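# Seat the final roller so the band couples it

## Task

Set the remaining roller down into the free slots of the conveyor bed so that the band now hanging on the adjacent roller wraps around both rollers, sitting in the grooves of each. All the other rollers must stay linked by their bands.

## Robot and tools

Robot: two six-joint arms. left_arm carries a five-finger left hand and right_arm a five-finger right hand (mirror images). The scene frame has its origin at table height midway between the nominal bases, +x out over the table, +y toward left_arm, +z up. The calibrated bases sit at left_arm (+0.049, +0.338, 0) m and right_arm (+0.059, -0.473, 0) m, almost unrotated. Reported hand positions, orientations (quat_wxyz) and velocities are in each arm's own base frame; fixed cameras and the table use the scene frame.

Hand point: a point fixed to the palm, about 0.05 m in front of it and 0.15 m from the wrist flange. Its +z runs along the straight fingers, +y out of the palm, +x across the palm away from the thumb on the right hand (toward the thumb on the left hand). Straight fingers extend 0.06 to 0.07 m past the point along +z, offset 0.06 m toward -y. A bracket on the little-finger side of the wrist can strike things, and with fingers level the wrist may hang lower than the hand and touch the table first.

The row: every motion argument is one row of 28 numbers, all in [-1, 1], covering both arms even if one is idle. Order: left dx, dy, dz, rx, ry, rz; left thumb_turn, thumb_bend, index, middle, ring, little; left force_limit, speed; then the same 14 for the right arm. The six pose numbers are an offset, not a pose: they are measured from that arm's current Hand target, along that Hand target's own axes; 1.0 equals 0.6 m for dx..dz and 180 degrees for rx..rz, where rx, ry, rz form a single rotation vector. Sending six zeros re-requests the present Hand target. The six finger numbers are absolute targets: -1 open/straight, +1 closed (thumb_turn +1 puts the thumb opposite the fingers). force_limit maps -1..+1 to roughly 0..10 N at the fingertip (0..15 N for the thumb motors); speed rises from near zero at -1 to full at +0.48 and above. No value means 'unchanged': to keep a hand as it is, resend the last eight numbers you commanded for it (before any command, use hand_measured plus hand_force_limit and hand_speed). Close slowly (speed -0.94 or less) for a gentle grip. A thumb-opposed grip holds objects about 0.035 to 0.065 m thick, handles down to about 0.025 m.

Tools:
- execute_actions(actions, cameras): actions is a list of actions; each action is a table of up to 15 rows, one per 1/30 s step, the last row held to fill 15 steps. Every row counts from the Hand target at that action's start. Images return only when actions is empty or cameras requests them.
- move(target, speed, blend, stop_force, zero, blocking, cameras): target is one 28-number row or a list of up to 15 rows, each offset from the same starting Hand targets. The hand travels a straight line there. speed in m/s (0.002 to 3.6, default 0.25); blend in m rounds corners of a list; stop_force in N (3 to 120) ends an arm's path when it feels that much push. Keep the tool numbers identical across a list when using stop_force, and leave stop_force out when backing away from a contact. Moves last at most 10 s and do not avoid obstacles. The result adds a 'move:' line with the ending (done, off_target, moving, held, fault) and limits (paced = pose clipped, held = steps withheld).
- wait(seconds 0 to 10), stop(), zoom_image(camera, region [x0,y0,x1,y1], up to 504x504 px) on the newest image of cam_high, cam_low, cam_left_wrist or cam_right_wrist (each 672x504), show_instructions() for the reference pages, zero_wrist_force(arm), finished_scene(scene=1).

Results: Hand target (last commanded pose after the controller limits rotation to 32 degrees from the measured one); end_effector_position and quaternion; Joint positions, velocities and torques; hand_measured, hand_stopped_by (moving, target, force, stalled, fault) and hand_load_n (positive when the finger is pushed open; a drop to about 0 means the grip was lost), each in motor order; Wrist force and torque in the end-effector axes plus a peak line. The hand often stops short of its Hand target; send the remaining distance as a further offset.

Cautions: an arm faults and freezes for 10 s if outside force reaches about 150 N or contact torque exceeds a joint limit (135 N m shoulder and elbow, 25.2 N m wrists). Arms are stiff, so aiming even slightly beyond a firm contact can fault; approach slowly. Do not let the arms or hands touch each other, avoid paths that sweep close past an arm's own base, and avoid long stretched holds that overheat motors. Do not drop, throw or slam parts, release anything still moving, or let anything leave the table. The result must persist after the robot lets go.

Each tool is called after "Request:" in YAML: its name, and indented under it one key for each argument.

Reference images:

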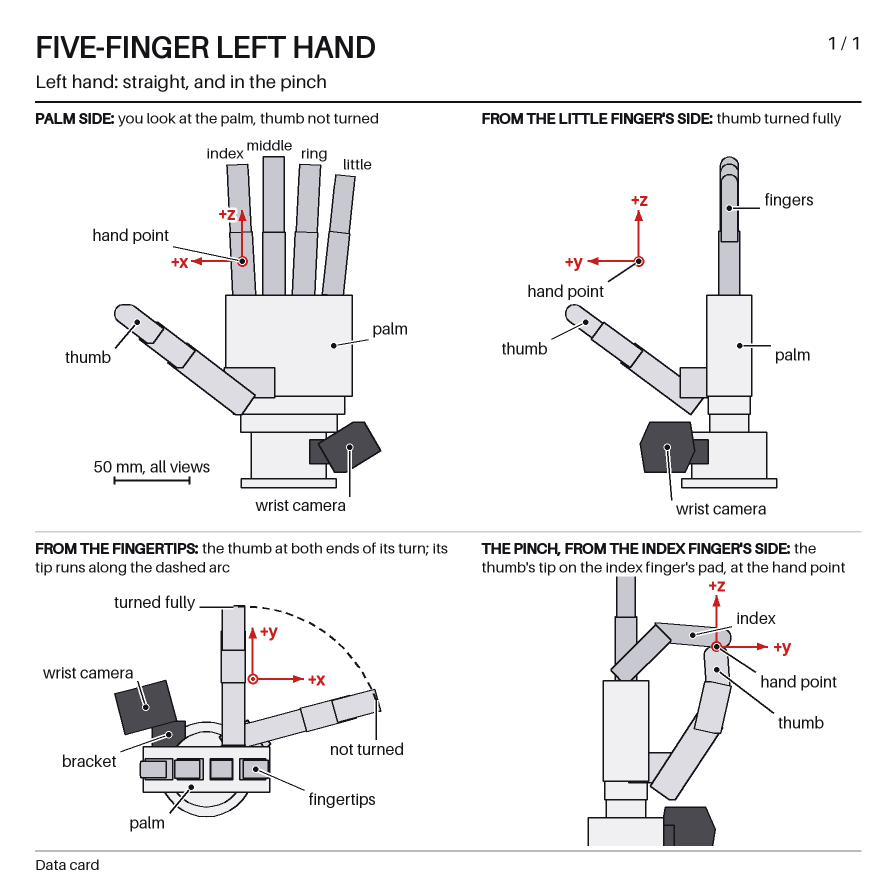

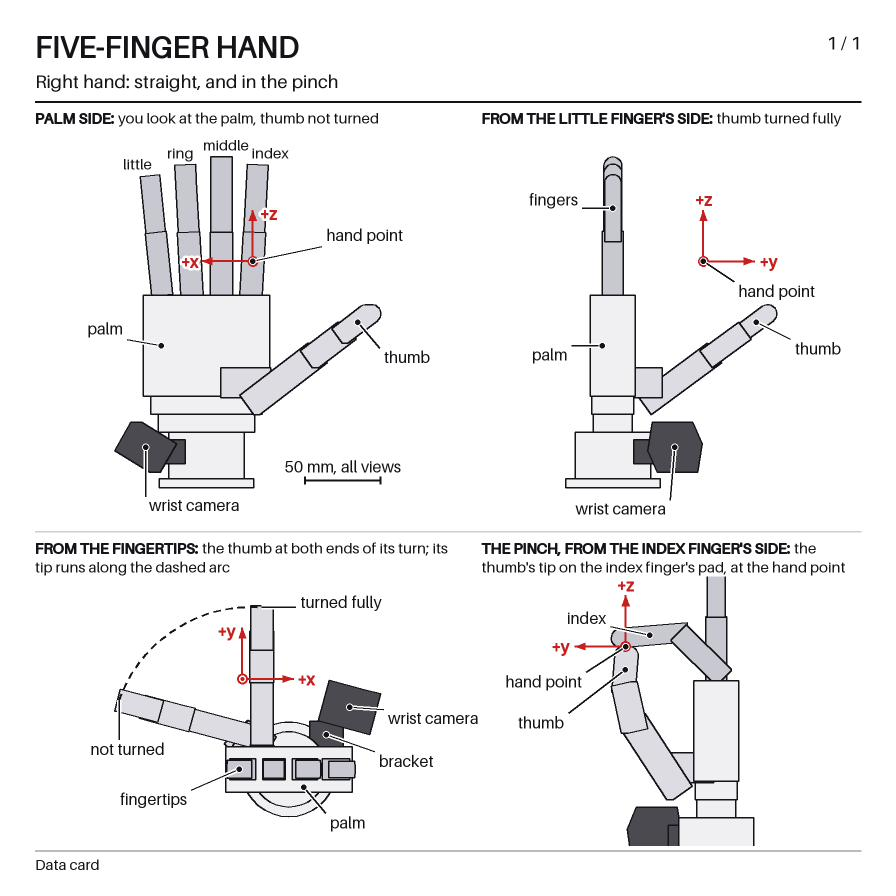

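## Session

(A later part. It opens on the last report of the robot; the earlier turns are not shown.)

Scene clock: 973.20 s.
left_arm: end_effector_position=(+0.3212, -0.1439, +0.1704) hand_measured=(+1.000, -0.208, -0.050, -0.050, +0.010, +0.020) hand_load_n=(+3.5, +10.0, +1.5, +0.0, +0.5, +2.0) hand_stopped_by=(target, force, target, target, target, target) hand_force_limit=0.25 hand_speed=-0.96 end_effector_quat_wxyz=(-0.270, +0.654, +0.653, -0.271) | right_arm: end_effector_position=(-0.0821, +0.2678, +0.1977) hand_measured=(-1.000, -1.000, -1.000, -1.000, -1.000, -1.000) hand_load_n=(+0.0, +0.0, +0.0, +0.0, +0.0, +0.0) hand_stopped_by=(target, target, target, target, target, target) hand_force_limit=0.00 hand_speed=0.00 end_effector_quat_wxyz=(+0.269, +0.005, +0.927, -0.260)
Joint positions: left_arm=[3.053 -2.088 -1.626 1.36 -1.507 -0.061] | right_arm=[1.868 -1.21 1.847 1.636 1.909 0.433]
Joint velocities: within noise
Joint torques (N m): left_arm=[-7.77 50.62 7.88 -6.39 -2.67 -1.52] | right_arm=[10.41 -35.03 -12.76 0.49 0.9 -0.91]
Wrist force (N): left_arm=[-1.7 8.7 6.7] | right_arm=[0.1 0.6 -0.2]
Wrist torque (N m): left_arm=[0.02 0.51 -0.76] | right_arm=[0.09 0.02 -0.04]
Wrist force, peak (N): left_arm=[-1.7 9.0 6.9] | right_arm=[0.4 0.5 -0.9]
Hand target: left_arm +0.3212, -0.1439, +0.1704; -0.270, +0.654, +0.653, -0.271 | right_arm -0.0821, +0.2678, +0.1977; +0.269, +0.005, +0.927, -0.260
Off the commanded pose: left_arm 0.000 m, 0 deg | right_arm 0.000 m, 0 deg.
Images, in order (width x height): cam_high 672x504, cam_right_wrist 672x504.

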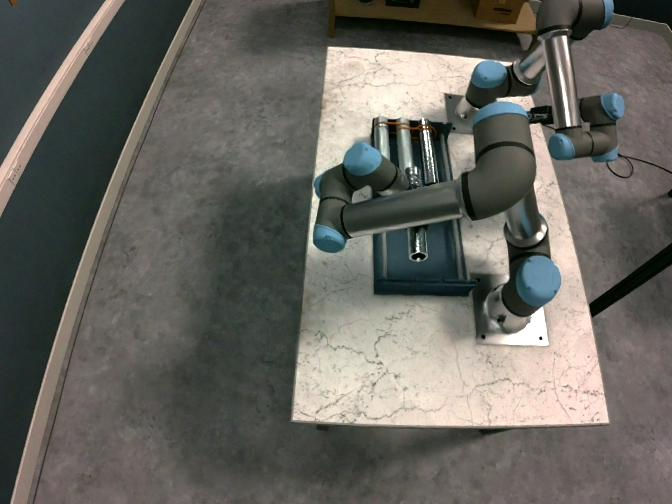

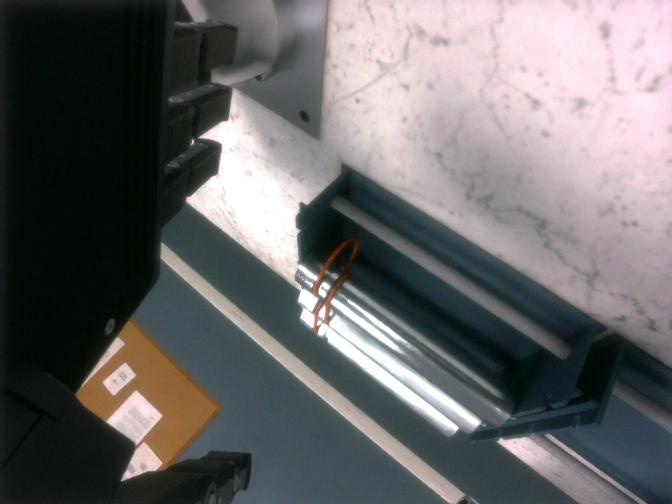

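Request:
move:
  target: [-0.3602,-0.3191,0.1315,0.0407,-0.0883,-0.2383,1,0.35,-0.05,-0.05,0.01,0.02,0.25,-0.96,0,0,0,0,0,0,-1,-1,-1,-1,-1,-1,0,0]
  speed: 0.15
  cameras: ["all"]

Scene clock: 1135.30 s.
left_arm: end_effector_position=(+0.1299, -0.3597, +0.2503) hand_measured=(+1.000, -0.208, -0.050, -0.050, +0.010, +0.020) hand_load_n=(+3.0, +10.0, +1.5, -0.5, +0.5, +3.0) hand_stopped_by=(target, force, target, target, target, target) hand_force_limit=0.25 hand_speed=-0.96 end_effector_quat_wxyz=(-0.299, +0.310, +0.858, -0.280) | right_arm: end_effector_position=(-0.0821, +0.2678, +0.1977) hand_measured=(-1.000, -1.000, -1.000, -1.000, -1.000, -1.000) hand_load_n=(+0.0, +0.0, +0.0, +0.0, -0.5, +0.0) hand_stopped_by=(target, target, target, target, target, target) hand_force_limit=0.00 hand_speed=0.00 end_effector_quat_wxyz=(+0.269, +0.005, +0.927, -0.260)
Joint positions: left_arm=[2.578 -1.97 -1.597 1.428 -0.908 -1.241] | right_arm=[1.868 -1.21 1.847 1.636 1.909 0.433]
Joint torques (N m): left_arm=[6.37 24.53 10.06 -6.08 -0.02 -1.36] | right_arm=[8.29 -34.77 -12.01 0.43 0.92 -0.81]
Wrist force (N): left_arm=[-4.6 8.7 6.3] | right_arm=[0.2 0.0 -0.5]
Wrist torque (N m): left_arm=[0.10 0.54 -0.89] | right_arm=[0.01 -0.01 -0.05]
Wrist force, peak (N): left_arm=[-3.6 9.3 6.5] | right_arm=[0.4 0.3 -1.0]
Hand target: left_arm +0.1299, -0.3597, +0.2503; -0.300, +0.310, +0.858, -0.280 | right_arm -0.0821, +0.2678, +0.1977; +0.269, +0.005, +0.927, -0.260
Off the commanded pose: left_arm 0.000 m, 0 deg | right_arm 0.000 m, 0 deg.
move: done

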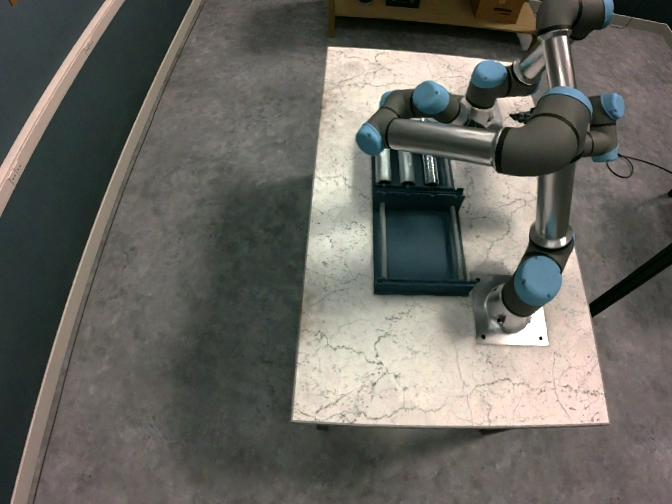

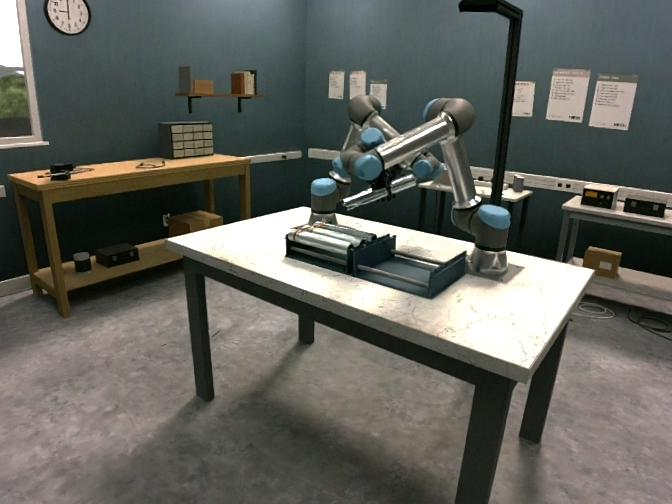

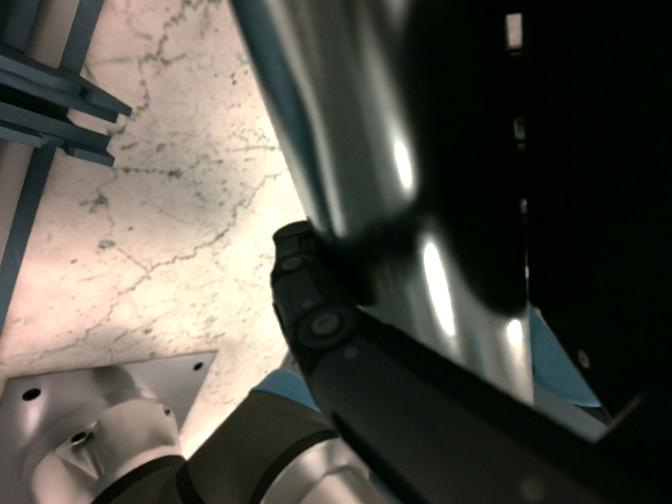

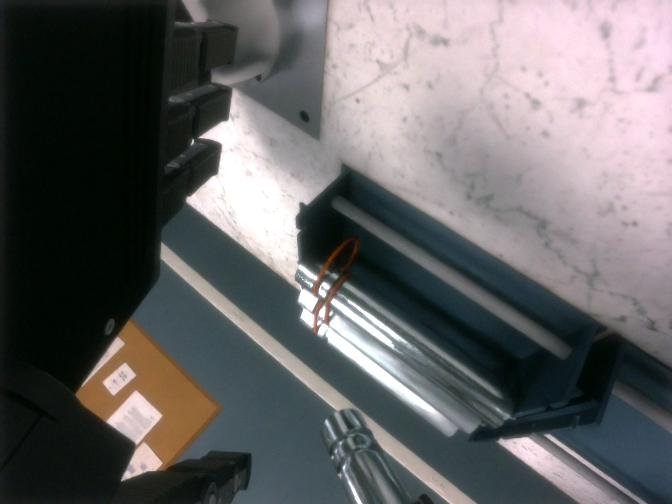

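Request:
move:
  target:
    - [0.0094,-0.0440,0.1742,0,0,0,1,0.35,-0.05,-0.05,0.01,0.02,0.25,-0.96,0,0,0,0,0,0,-1,-1,-1,-1,-1,-1,0,0]
    - [-0.0085,0.0208,0.2758,0,0,0,1,0.35,-0.05,-0.05,0.01,0.02,0.25,-0.96,0,0,0,0,0,0,-1,-1,-1,-1,-1,-1,0,0]
  speed: [0.12,0.06]
  blend: [0.02,0]
  cameras: ["cam_right_wrist","cam_high"]

Scene clock: 1156.37 s.
left_arm: end_effector_position=(+0.0238, -0.4038, +0.1303) hand_measured=(+1.000, -0.208, -0.050, -0.050, +0.010, +0.020) hand_load_n=(+3.0, +10.0, +1.5, +0.0, +0.5, +2.5) hand_stopped_by=(target, force, target, target, target, target) hand_force_limit=0.25 hand_speed=-0.96 end_effector_quat_wxyz=(-0.300, +0.310, +0.858, -0.280) | right_arm: end_effector_position=(-0.0821, +0.2678, +0.1977) hand_measured=(-1.000, -1.000, -1.000, -1.000, -1.000, -1.000) hand_load_n=(+0.0, +0.0, +0.0, +0.0, +0.0, -0.5) hand_stopped_by=(target, target, target, target, target, target) hand_force_limit=0.00 hand_speed=0.00 end_effector_quat_wxyz=(+0.269, +0.005, +0.927, -0.260)
Joint positions: left_arm=[2.34 -2.069 -1.754 1.869 -0.798 -1.521] | right_arm=[1.868 -1.21 1.847 1.636 1.909 0.433]
Joint torques (N m): left_arm=[10.11 48.4 19.08 -5.94 3.02 0.92] | right_arm=[7.97 -34.74 -14.08 0.38 0.75 -0.52]
Wrist force (N): left_arm=[-4.3 8.4 6.4] | right_arm=[0.2 0.0 -0.4]
Wrist torque (N m): left_arm=[0.06 0.50 -0.70] | right_arm=[0.01 -0.01 -0.05]
Wrist force, peak (N): left_arm=[-4.4 9.3 7.4] | right_arm=[0.7 0.3 -0.8]
Hand target: left_arm +0.0239, -0.4038, +0.1303; -0.300, +0.310, +0.858, -0.280 | right_arm -0.0821, +0.2678, +0.1977; +0.269, +0.005, +0.927, -0.260
Off the commanded pose: left_arm 0.000 m, 0 deg | right_arm 0.000 m, 0 deg.
move: done
Images, in order (width x height): cam_high 672x504, cam_right_wrist 672x504.

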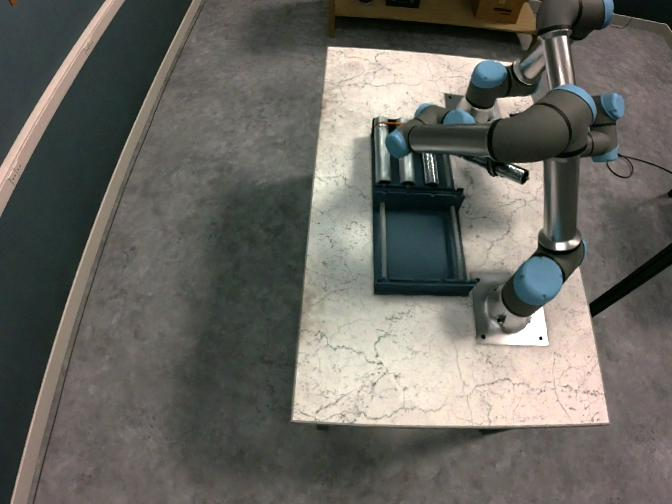

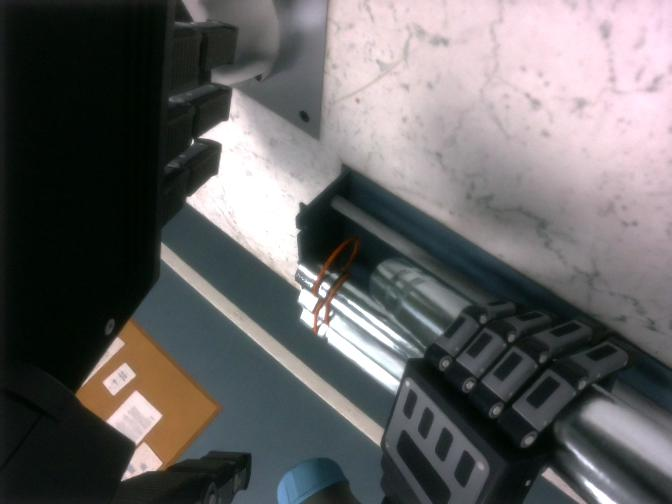

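Request:
zoom_image:
  camera: "cam_right_wrist"
  region: [270, 160, 470, 360]

Request:
zoom_image:
  camera: "cam_right_wrist"
  region: [290, 180, 640, 460]

Scaled by 2.520 from the camera's 672x504 image, which has a finer 960x720 frame.

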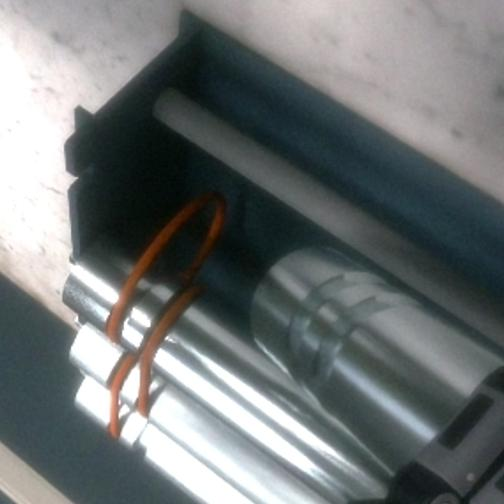

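Scaled by 1.440 from the camera's 672x504 image, which has a finer 960x720 frame.

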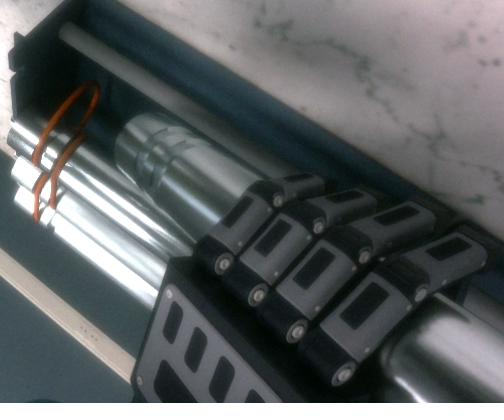

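Request:
zoom_image:
  camera: "cam_right_wrist"
  region: [355, 235, 435, 315]

Request:
zoom_image:
  camera: "cam_right_wrist"
  region: [290, 225, 370, 305]

Scaled by 6.300 from the camera's 672x504 image, which has a finer 960x720 frame.

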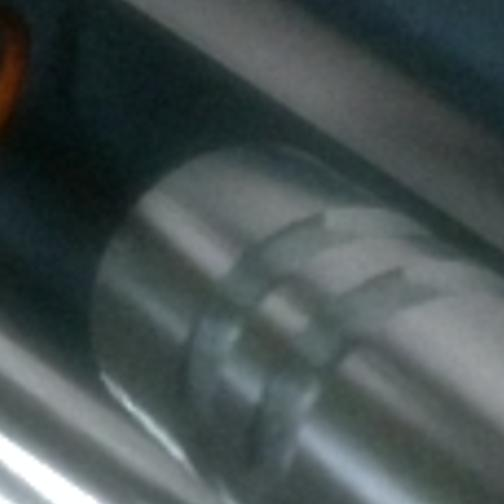

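Scaled by 6.300 from the camera's 672x504 image, which has a finer 960x720 frame.

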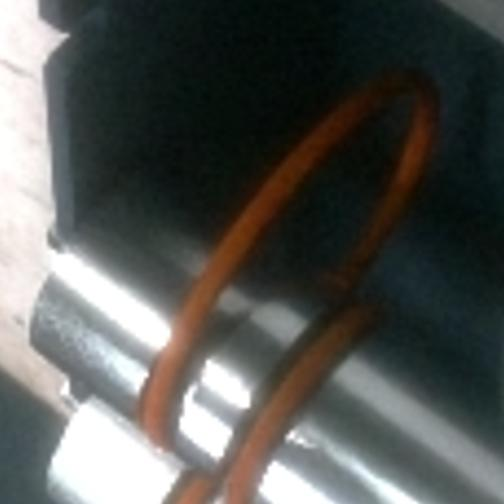

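Request:
zoom_image:
  camera: "cam_right_wrist"
  region: [365, 240, 485, 360]

Scaled by 4.200 from the camera's 672x504 image, which has a finer 960x720 frame.

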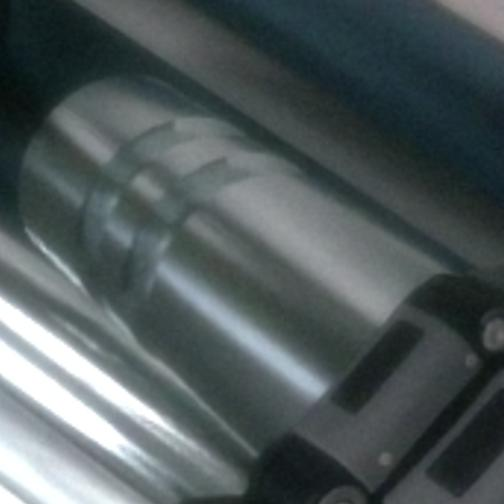

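Request:
wait:
  seconds: 0.1
  cameras: ["cam_low","cam_left_wrist"]

Scene clock: 1220.30 s.
left_arm: end_effector_position=(+0.0239, -0.4038, +0.1303) hand_measured=(+1.000, -0.208, -0.050, -0.050, +0.010, +0.020) hand_load_n=(+3.0, +10.0, +1.0, +0.0, +0.5, +3.0) hand_stopped_by=(target, force, target, target, target, target) hand_force_limit=0.25 hand_speed=-0.96 end_effector_quat_wxyz=(-0.300, +0.310, +0.858, -0.280) | right_arm: end_effector_position=(-0.0821, +0.2678, +0.1977) hand_measured=(-1.000, -1.000, -1.000, -1.000, -1.000, -1.000) hand_load_n=(+0.0, +0.0, +0.0, +0.0, +0.0, +0.0) hand_stopped_by=(target, target, target, target, target, target) hand_force_limit=0.00 hand_speed=0.00 end_effector_quat_wxyz=(+0.269, +0.005, +0.927, -0.260)
Joint positions: left_arm=[2.34 -2.069 -1.754 1.87 -0.798 -1.521] | right_arm=[1.868 -1.21 1.847 1.636 1.909 0.433]
Joint torques (N m): left_arm=[12.19 48.18 18.73 -0.9 -1.04 0.99] | right_arm=[7.84 -35.27 -12.38 0.32 0.57 -0.55]
Wrist force (N): left_arm=[-4.4 8.6 6.3] | right_arm=[0.2 0.3 -0.4]
Wrist torque (N m): left_arm=[0.09 0.50 -0.70] | right_arm=[0.06 0.00 -0.05]
Wrist force, peak (N): left_arm=[-4.4 8.9 6.5] | right_arm=[0.1 0.3 -1.0]
Hand target: left_arm +0.0239, -0.4038, +0.1303; -0.300, +0.310, +0.858, -0.280 | right_arm -0.0821, +0.2678, +0.1977; +0.269, +0.005, +0.927, -0.260
Off the commanded pose: left_arm 0.000 m, 0 deg | right_arm 0.000 m, 0 deg.
wait: 0.10 s; at rest from the start
Images, in order (width x height): cam_low 672x504, cam_left_wrist 672x504.

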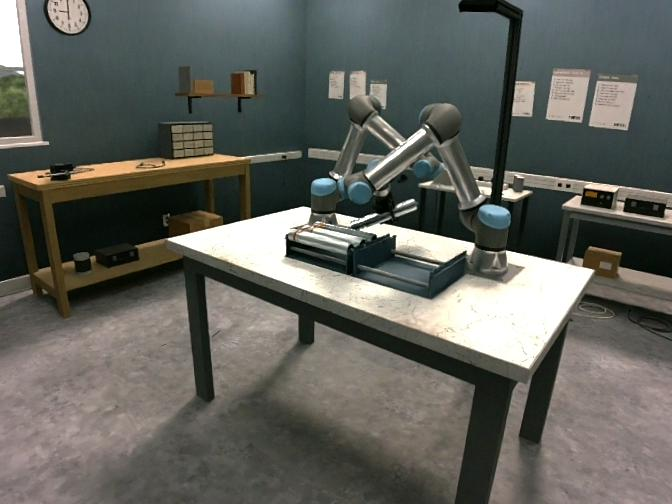

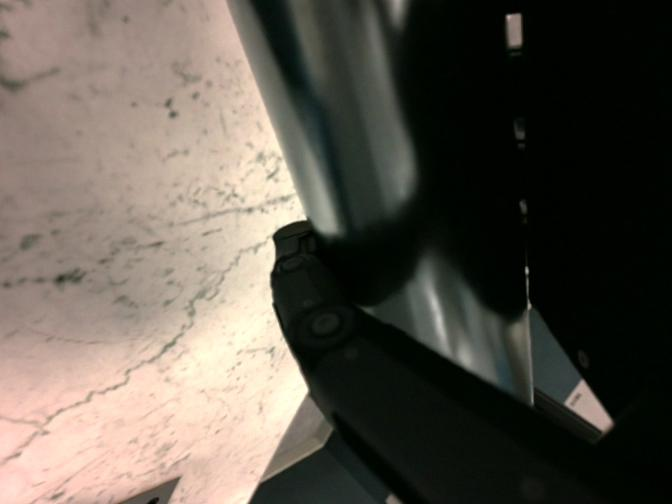

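Request:
move:
  target:
    - [-0.1045,0.0182,0.0215,0,-0.0135,0.006,1,0.35,-0.05,-0.05,0.01,0.02,0.25,-0.96,0,0,0,0,0,0,-1,-1,-1,-1,-1,-1,0,0]
  speed: [0.06]
  cameras: ["cam_right_wrist"]

Request:
zoom_image:
  camera: "cam_right_wrist"
  region: [295, 215, 435, 355]

Scene clock: 1266.17 s.
left_arm: end_effector_position=(+0.0584, -0.4444, +0.0930) hand_measured=(+1.000, -0.208, -0.050, -0.050, +0.010, +0.020) hand_load_n=(+2.0, +9.5, +2.0, +0.0, +0.0, +0.5) hand_stopped_by=(target, force, target, target, target, target) hand_force_limit=0.25 hand_speed=-0.96 end_effector_quat_wxyz=(-0.279, +0.312, +0.861, -0.289) end_effector_velocity=(-0.001, +0.002, +0.001) end_effector_angular_velocity=(+0.003, +0.003, -0.001) | right_arm: end_effector_position=(-0.0821, +0.2678, +0.1977) hand_measured=(-1.000, -1.000, -1.000, -1.000, -1.000, -1.000) hand_load_n=(+0.0, +0.0, +0.0, +0.0, +0.0, +0.0) hand_stopped_by=(target, target, target, target, target, target) hand_force_limit=0.00 hand_speed=0.00 end_effector_quat_wxyz=(+0.269, +0.005, +0.927, -0.260)
Joint positions: left_arm=[2.335 -2.192 -1.626 1.929 -0.795 -1.552] | right_arm=[1.868 -1.21 1.847 1.636 1.909 0.433]
Joint velocities: left_arm=[0 0.003 -0.005 -0.004 0 0.001] | right_arm=[within noise]
Joint torques (N m): left_arm=[-7.28 52.51 6.48 -6.1 4.3 0.49] | right_arm=[7.62 -35.1 -13.39 0.65 0.83 -0.47]
Wrist force (N): left_arm=[-4.8 7.8 5.0] | right_arm=[0.4 0.2 -0.2]
Wrist torque (N m): left_arm=[0.07 0.28 -0.60] | right_arm=[0.03 -0.04 -0.03]
Wrist force, peak (N): left_arm=[-4.6 8.9 6.4] | right_arm=[0.7 0.2 -0.9]
Hand target: left_arm +0.0584, -0.4443, +0.0931; -0.279, +0.312, +0.861, -0.289 | right_arm -0.0821, +0.2678, +0.1977; +0.269, +0.005, +0.927, -0.260
Off the commanded pose: left_arm 0.000 m, 0 deg | right_arm 0.000 m, 0 deg.
move: done
Images, in order (width x height): cam_right_wrist 672x504.

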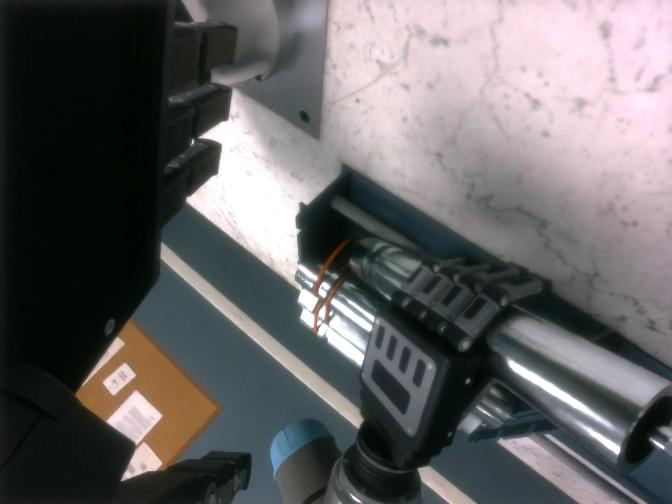

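Scaled by 3.600 from the camera's 672x504 image, which has a finer 960x720 frame.

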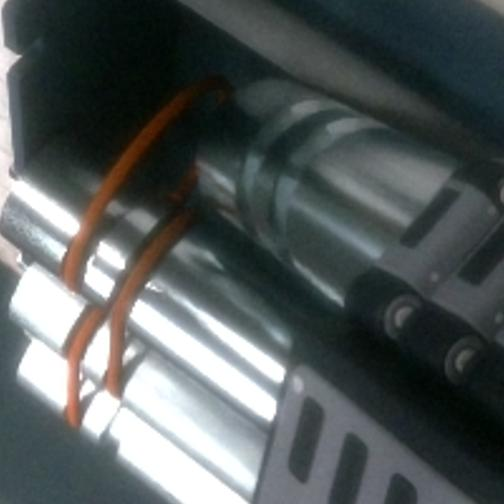

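Request:
zoom_image:
  camera: "cam_right_wrist"
  region: [300, 225, 380, 305]

Scaled by 6.300 from the camera's 672x504 image, which has a finer 960x720 frame.

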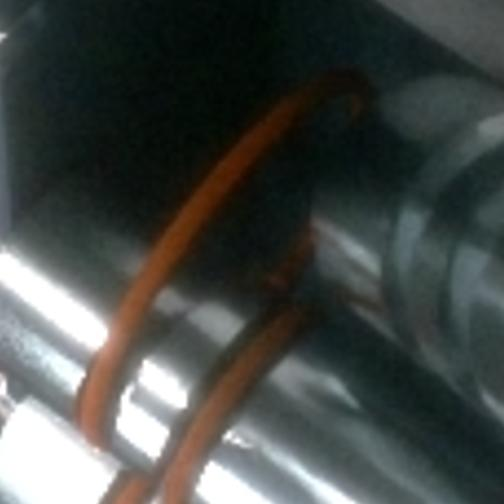

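Request:
zoom_image:
  camera: "cam_right_wrist"
  region: [330, 225, 370, 265]

Request:
zoom_image:
  camera: "cam_right_wrist"
  region: [300, 270, 340, 310]

Scaled by 12.600 from the camera's 672x504 image, which has a finer 960x720 frame.

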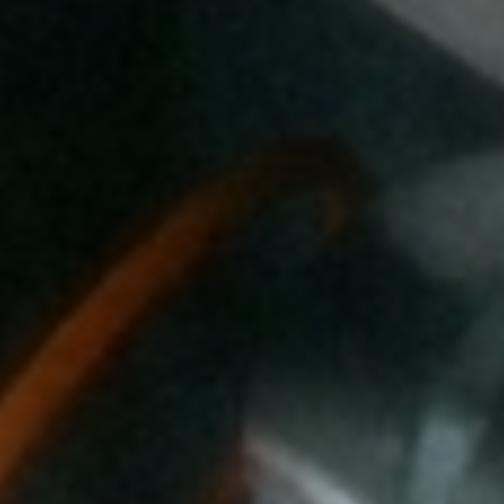

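Scaled by 12.600 from the camera's 672x504 image, which has a finer 960x720 frame.

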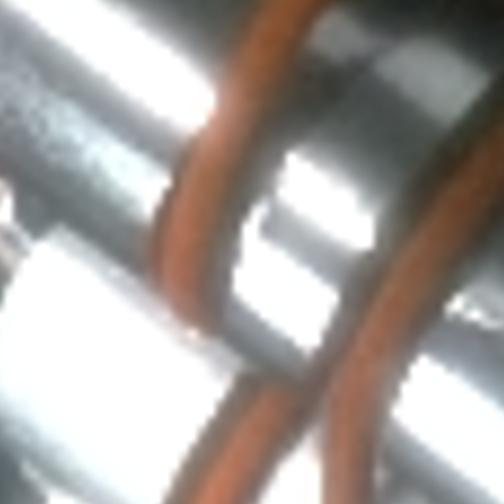

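Request:
zoom_image:
  camera: "cam_right_wrist"
  region: [345, 225, 435, 315]

Scaled by 5.600 from the camera's 672x504 image, which has a finer 960x720 frame.

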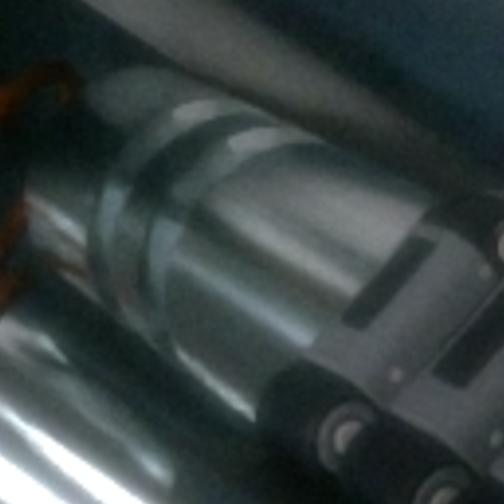

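Request:
zoom_image:
  camera: "cam_right_wrist"
  region: [345, 228, 405, 288]

Scaled by 8.400 from the camera's 672x504 image, which has a finer 960x720 frame.

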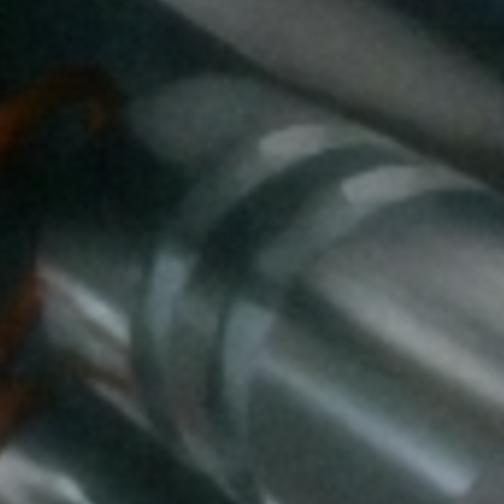

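Request:
move:
  target:
    - [0,0,0,0,0,0,1,0.35,-0.05,-0.05,0.01,-1,0.25,-0.7,0,0,0,0,0,0,-1,-1,-1,-1,-1,-1,0,0]
  cameras: ["cam_right_wrist"]

Request:
zoom_image:
  camera: "cam_right_wrist"
  region: [300, 215, 440, 355]

Scene clock: 1453.50 s.
left_arm: end_effector_position=(+0.0584, -0.4443, +0.0931) hand_measured=(+1.000, -0.208, -0.050, -0.050, +0.010, -1.000) hand_load_n=(+2.0, +9.5, +2.0, +0.0, +0.5, +0.0) hand_stopped_by=(target, force, target, target, target, target) hand_force_limit=0.25 hand_speed=-0.70 end_effector_quat_wxyz=(-0.279, +0.312, +0.861, -0.289) | right_arm: end_effector_position=(-0.0821, +0.2678, +0.1977) hand_measured=(-1.000, -1.000, -1.000, -1.000, -1.000, -1.000) hand_load_n=(-0.5, +0.0, +0.0, +0.0, +0.0, +0.0) hand_stopped_by=(target, target, target, target, target, target) hand_force_limit=0.00 hand_speed=0.00 end_effector_quat_wxyz=(+0.269, +0.005, +0.927, -0.260)
Joint positions: left_arm=[2.335 -2.192 -1.626 1.929 -0.795 -1.551] | right_arm=[1.868 -1.21 1.847 1.636 1.909 0.433]
Joint torques (N m): left_arm=[9.6 52.81 13.2 -5.67 -0.86 0.9] | right_arm=[7.32 -33.74 -13.76 0.51 0.83 -0.3]
Wrist force (N): left_arm=[-4.7 8.3 5.1] | right_arm=[0.6 0.1 -0.5]
Wrist torque (N m): left_arm=[0.09 0.24 -0.65] | right_arm=[0.03 -0.06 -0.02]
Wrist force, peak (N): left_arm=[-4.9 8.4 4.9] | right_arm=[0.7 0.5 -0.7]
Hand target: left_arm +0.0584, -0.4443, +0.0931; -0.279, +0.312, +0.861, -0.289 | right_arm -0.0821, +0.2678, +0.1977; +0.269, +0.005, +0.927, -0.260
Off the commanded pose: left_arm 0.000 m, 0 deg | right_arm 0.000 m, 0 deg.
move: done
Images, in order (width x height): cam_right_wrist 672x504.

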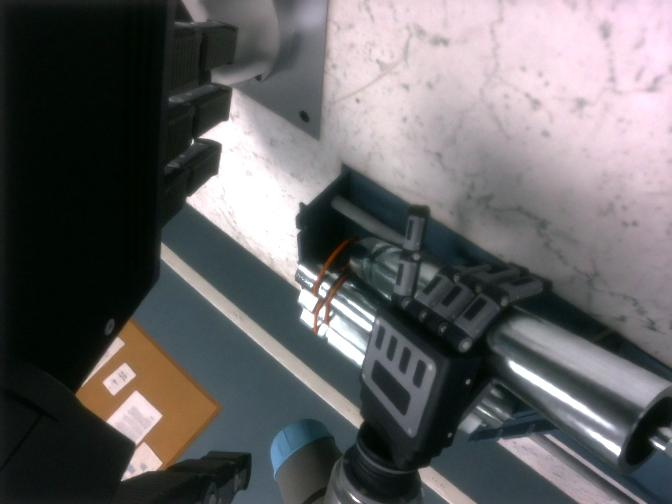

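Scaled by 3.600 from the camera's 672x504 image, which has a finer 960x720 frame.

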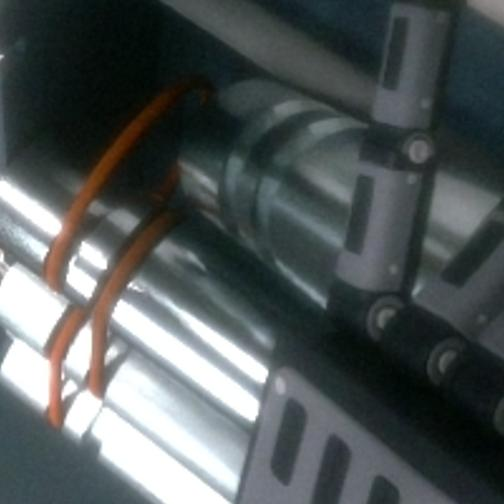

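Request:
move:
  target:
    - [-0.0514,0.0379,0.0060,0.0003,-0.0137,0.0137,1,0.35,-0.05,-0.05,0.01,-1,0.25,-0.7,0,0,0,0,0,0,-1,-1,-1,-1,-1,-1,0,0]
  speed: [0.04]
  stop_force: 10
  cameras: ["cam_right_wrist"]

Request:
zoom_image:
  camera: "cam_right_wrist"
  region: [300, 225, 380, 305]

Request:
zoom_image:
  camera: "cam_right_wrist"
  region: [290, 190, 430, 330]

Scene clock: 1463.87 s.
left_arm: end_effector_position=(+0.0846, -0.4525, +0.0661) hand_measured=(+1.000, -0.208, -0.050, -0.050, +0.010, -1.000) hand_load_n=(+0.5, +7.5, +1.5, +0.0, +0.5, +0.0) hand_stopped_by=(target, force, target, target, target, target) hand_force_limit=0.25 hand_speed=-0.70 end_effector_quat_wxyz=(-0.254, +0.324, +0.860, -0.302) | right_arm: end_effector_position=(-0.0821, +0.2678, +0.1977) hand_measured=(-1.000, -1.000, -1.000, -1.000, -1.000, -1.000) hand_load_n=(+0.0, +0.0, +0.0, +0.0, +0.0, +0.0) hand_stopped_by=(target, target, target, target, target, target) hand_force_limit=0.00 hand_speed=0.00 end_effector_quat_wxyz=(+0.269, +0.005, +0.927, -0.260)
Joint positions: left_arm=[2.364 -2.236 -1.606 1.986 -0.801 -1.511] | right_arm=[1.868 -1.21 1.847 1.636 1.909 0.433]
Joint torques (N m): left_arm=[-10.29 53.61 6.09 -5.83 3.12 -1.99] | right_arm=[7.76 -34.04 -14.12 0.59 0.81 -0.53]
Wrist force (N): left_arm=[-4.4 7.5 4.4] | right_arm=[0.3 0.1 -0.5]
Wrist torque (N m): left_arm=[0.06 0.25 -0.72] | right_arm=[0.03 -0.03 -0.04]
Wrist force, peak (N): left_arm=[-4.7 8.5 4.9] | right_arm=[0.2 0.3 -1.0]
Hand target: left_arm +0.0846, -0.4525, +0.0662; -0.254, +0.324, +0.860, -0.302 | right_arm -0.0821, +0.2678, +0.1977; +0.269, +0.005, +0.927, -0.260
Off the commanded pose: left_arm 0.000 m, 0 deg | right_arm 0.000 m, 0 deg.
move: done
Images, in order (width x height): cam_right_wrist 672x504.

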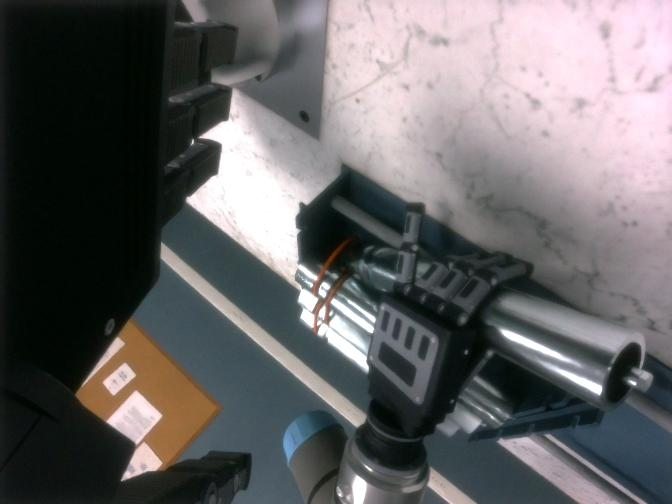

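Scaled by 6.300 from the camera's 672x504 image, which has a finer 960x720 frame.

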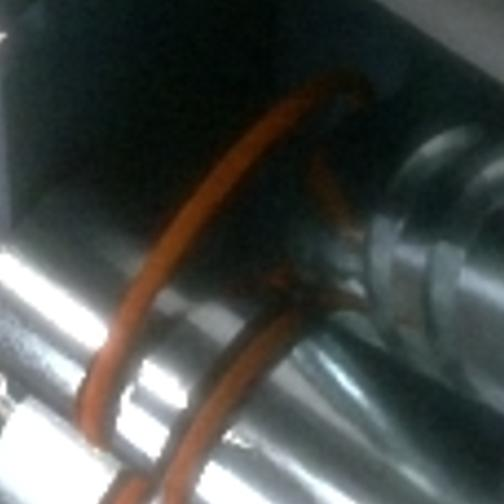

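Scaled by 3.600 from the camera's 672x504 image, which has a finer 960x720 frame.

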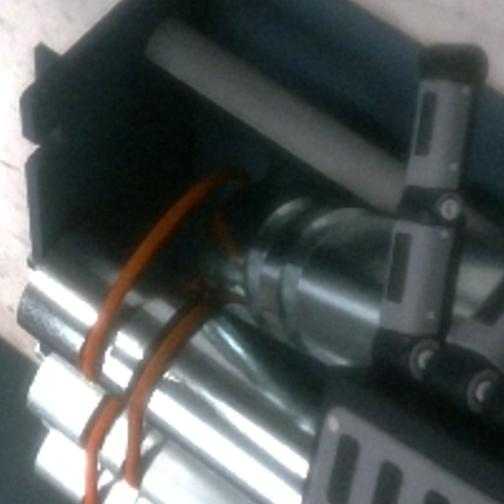

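Request:
move:
  target:
    - [-0.0252,-0.0014,-0.0026,0,0,0,1,0.35,-0.05,-0.05,0.01,-1,0.25,-0.7,0,0,0,0,0,0,-1,-1,-1,-1,-1,-1,0,0]
  speed: [0.03]
  stop_force: 6
  cameras: ["cam_right_wrist"]

Request:
zoom_image:
  camera: "cam_right_wrist"
  region: [305, 215, 385, 295]

Scene clock: 1480.80 s.
left_arm: end_effector_position=(+0.0850, -0.4529, +0.0662) hand_measured=(+1.000, -0.208, -0.050, -0.050, +0.010, -1.000) hand_load_n=(+1.0, +7.0, +1.5, +0.0, +0.0, +0.0) hand_stopped_by=(target, force, target, target, target, target) hand_force_limit=0.25 hand_speed=-0.70 end_effector_quat_wxyz=(-0.254, +0.324, +0.860, -0.302) | right_arm: end_effector_position=(-0.0821, +0.2678, +0.1977) hand_measured=(-1.000, -1.000, -1.000, -1.000, -1.000, -1.000) hand_load_n=(+0.0, +0.0, +0.0, +0.0, +0.0, +0.0) hand_stopped_by=(target, target, target, target, target, target) hand_force_limit=0.00 hand_speed=0.00 end_effector_quat_wxyz=(+0.269, +0.005, +0.927, -0.260)
Joint positions: left_arm=[2.364 -2.237 -1.604 1.985 -0.801 -1.511] | right_arm=[1.868 -1.21 1.847 1.636 1.909 0.433]
Joint torques (N m): left_arm=[-1.81 29.54 19.01 -3.29 2.85 0.76] | right_arm=[8.65 -34.86 -13.96 0.54 0.96 -0.42]
Wrist force (N): left_arm=[-2.2 7.0 4.4] | right_arm=[0.3 0.1 -0.5]
Wrist torque (N m): left_arm=[0.08 0.25 -0.60] | right_arm=[0.03 -0.01 -0.04]
Wrist force, peak (N): left_arm=[-4.7 7.7 4.7] | right_arm=[0.6 0.4 -0.8]
Hand target: left_arm +0.0850, -0.4529, +0.0662; -0.254, +0.324, +0.860, -0.302 (not the last commanded pose) | right_arm -0.0821, +0.2678, +0.1977; +0.269, +0.005, +0.927, -0.260
Off the commanded pose: left_arm 0.015 m, 0 deg | right_arm 0.000 m, 0 deg.
move: contact (left_arm)
Images, in order (width x height): cam_right_wrist 672x504.

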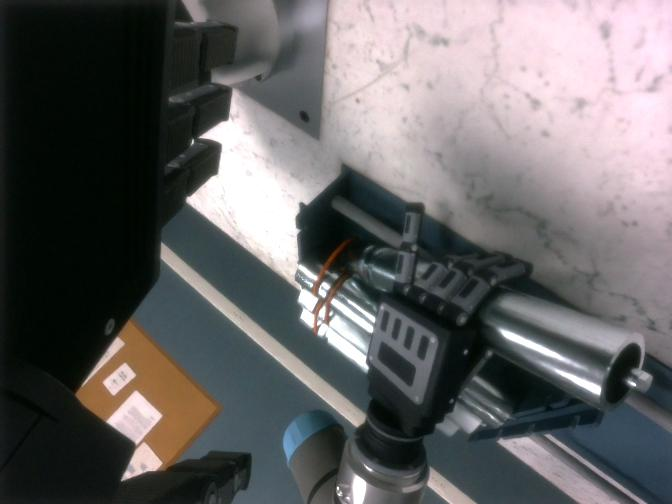

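Scaled by 6.300 from the camera's 672x504 image, which has a finer 960x720 frame.

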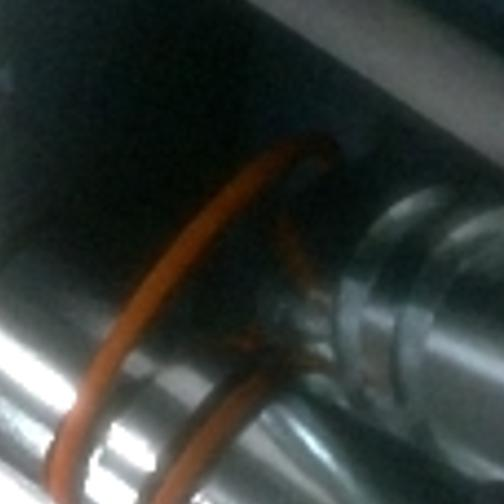

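Request:
wait:
  seconds: 0.1
  cameras: ["cam_low","cam_high","cam_left_wrist"]

Request:
zoom_image:
  camera: "cam_low"
  region: [260, 160, 460, 310]

Request:
zoom_image:
  camera: "cam_high"
  region: [350, 60, 550, 260]

Scene clock: 1492.90 s.
left_arm: end_effector_position=(+0.0850, -0.4529, +0.0662) hand_measured=(+1.000, -0.208, -0.050, -0.050, +0.010, -1.000) hand_load_n=(+1.0, +7.0, +1.5, +0.0, +0.5, +0.0) hand_stopped_by=(target, force, target, target, target, target) hand_force_limit=0.25 hand_speed=-0.70 end_effector_quat_wxyz=(-0.254, +0.324, +0.860, -0.302) | right_arm: end_effector_position=(-0.0821, +0.2678, +0.1977) hand_measured=(-1.000, -1.000, -1.000, -1.000, -1.000, -1.000) hand_load_n=(+0.0, +0.0, +0.0, +0.0, +0.0, +0.0) hand_stopped_by=(target, target, target, target, target, target) hand_force_limit=0.00 hand_speed=0.00 end_effector_quat_wxyz=(+0.269, +0.005, +0.927, -0.260)
Joint positions: left_arm=[2.364 -2.237 -1.604 1.985 -0.801 -1.511] | right_arm=[1.868 -1.21 1.847 1.636 1.909 0.433]
Joint torques (N m): left_arm=[9.94 30.43 16.54 -5.68 -0.89 0.75] | right_arm=[7.74 -35.75 -14.87 0.4 0.73 -0.6]
Wrist force (N): left_arm=[-2.8 7.1 4.7] | right_arm=[0.5 0.1 -0.5]
Wrist torque (N m): left_arm=[0.07 0.28 -0.62] | right_arm=[0.03 -0.04 -0.03]
Wrist force, peak (N): left_arm=[-2.8 7.1 4.7] | right_arm=[0.8 0.0 -0.6]
Hand target: left_arm +0.0850, -0.4529, +0.0662; -0.254, +0.324, +0.860, -0.302 (not the last commanded pose) | right_arm -0.0821, +0.2678, +0.1977; +0.269, +0.005, +0.927, -0.260
Off the commanded pose: left_arm 0.015 m, 0 deg | right_arm 0.000 m, 0 deg.
wait: 0.10 s; at rest from the start
Images, in order (width x height): cam_high 672x504, cam_low 672x504, cam_left_wrist 672x504.

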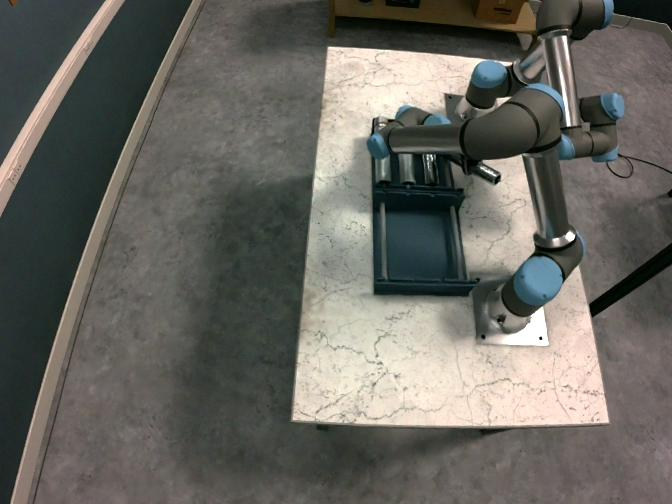

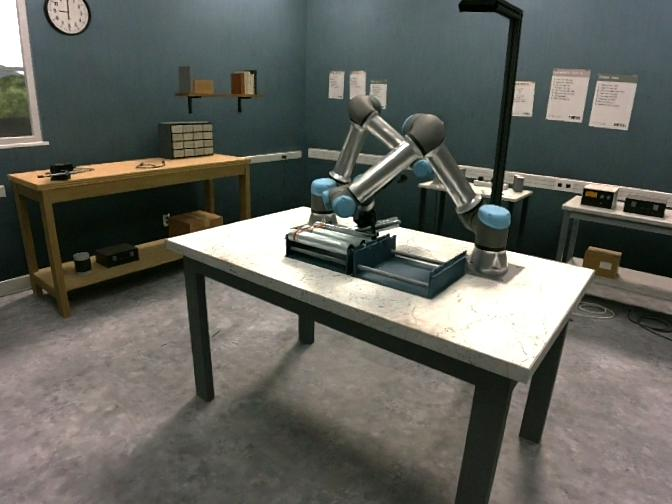

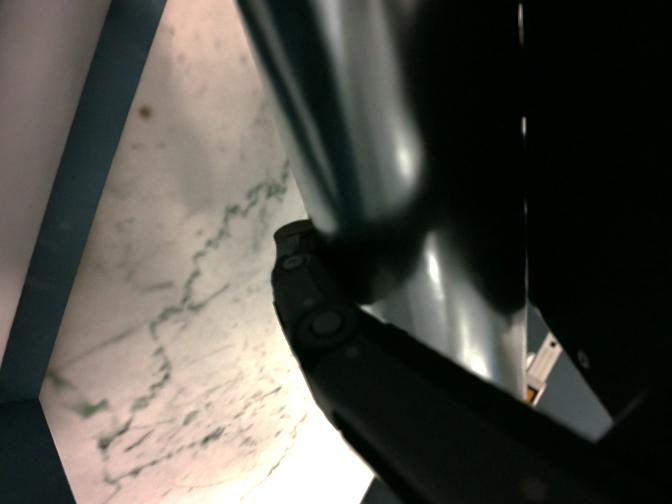

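Scaled by 2.520 from the camera's 672x504 image, which has a finer 960x720 frame.

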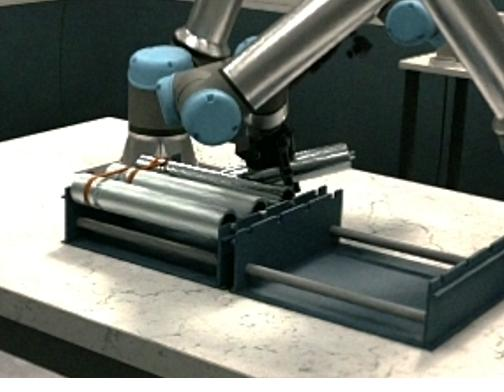

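Scaled by 2.520 from the camera's 672x504 image, which has a finer 960x720 frame.

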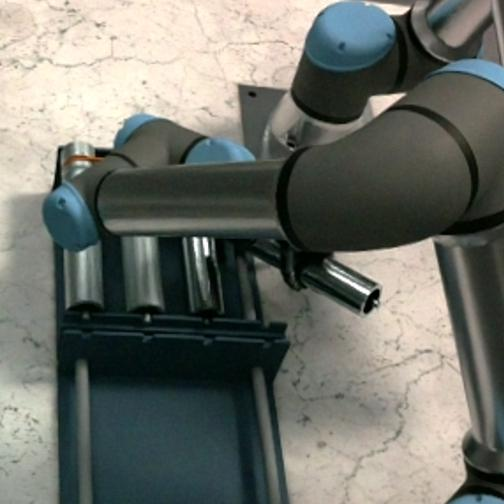

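Request:
zoom_image:
  camera: "cam_low"
  region: [300, 195, 420, 285]

Request:
zoom_image:
  camera: "cam_high"
  region: [415, 120, 525, 230]

Scaled by 4.200 from the camera's 672x504 image, which has a finer 960x720 frame.

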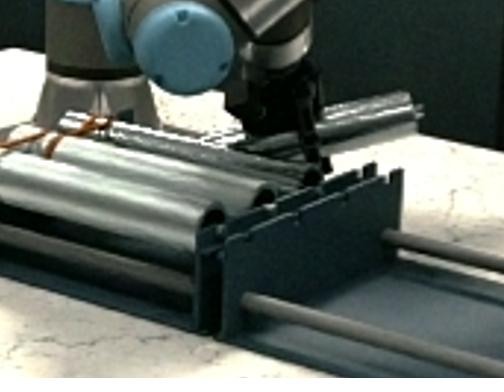

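Scaled by 4.582 from the camera's 672x504 image, which has a finer 960x720 frame.

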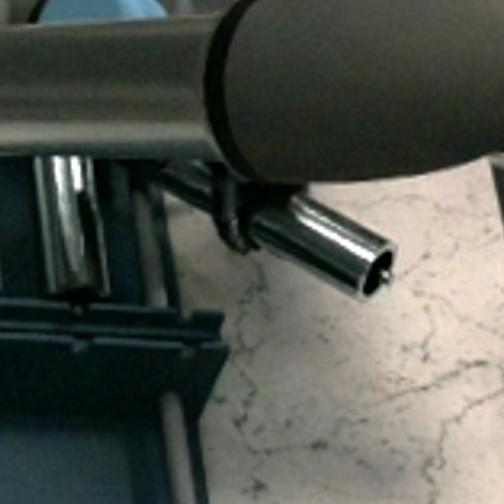

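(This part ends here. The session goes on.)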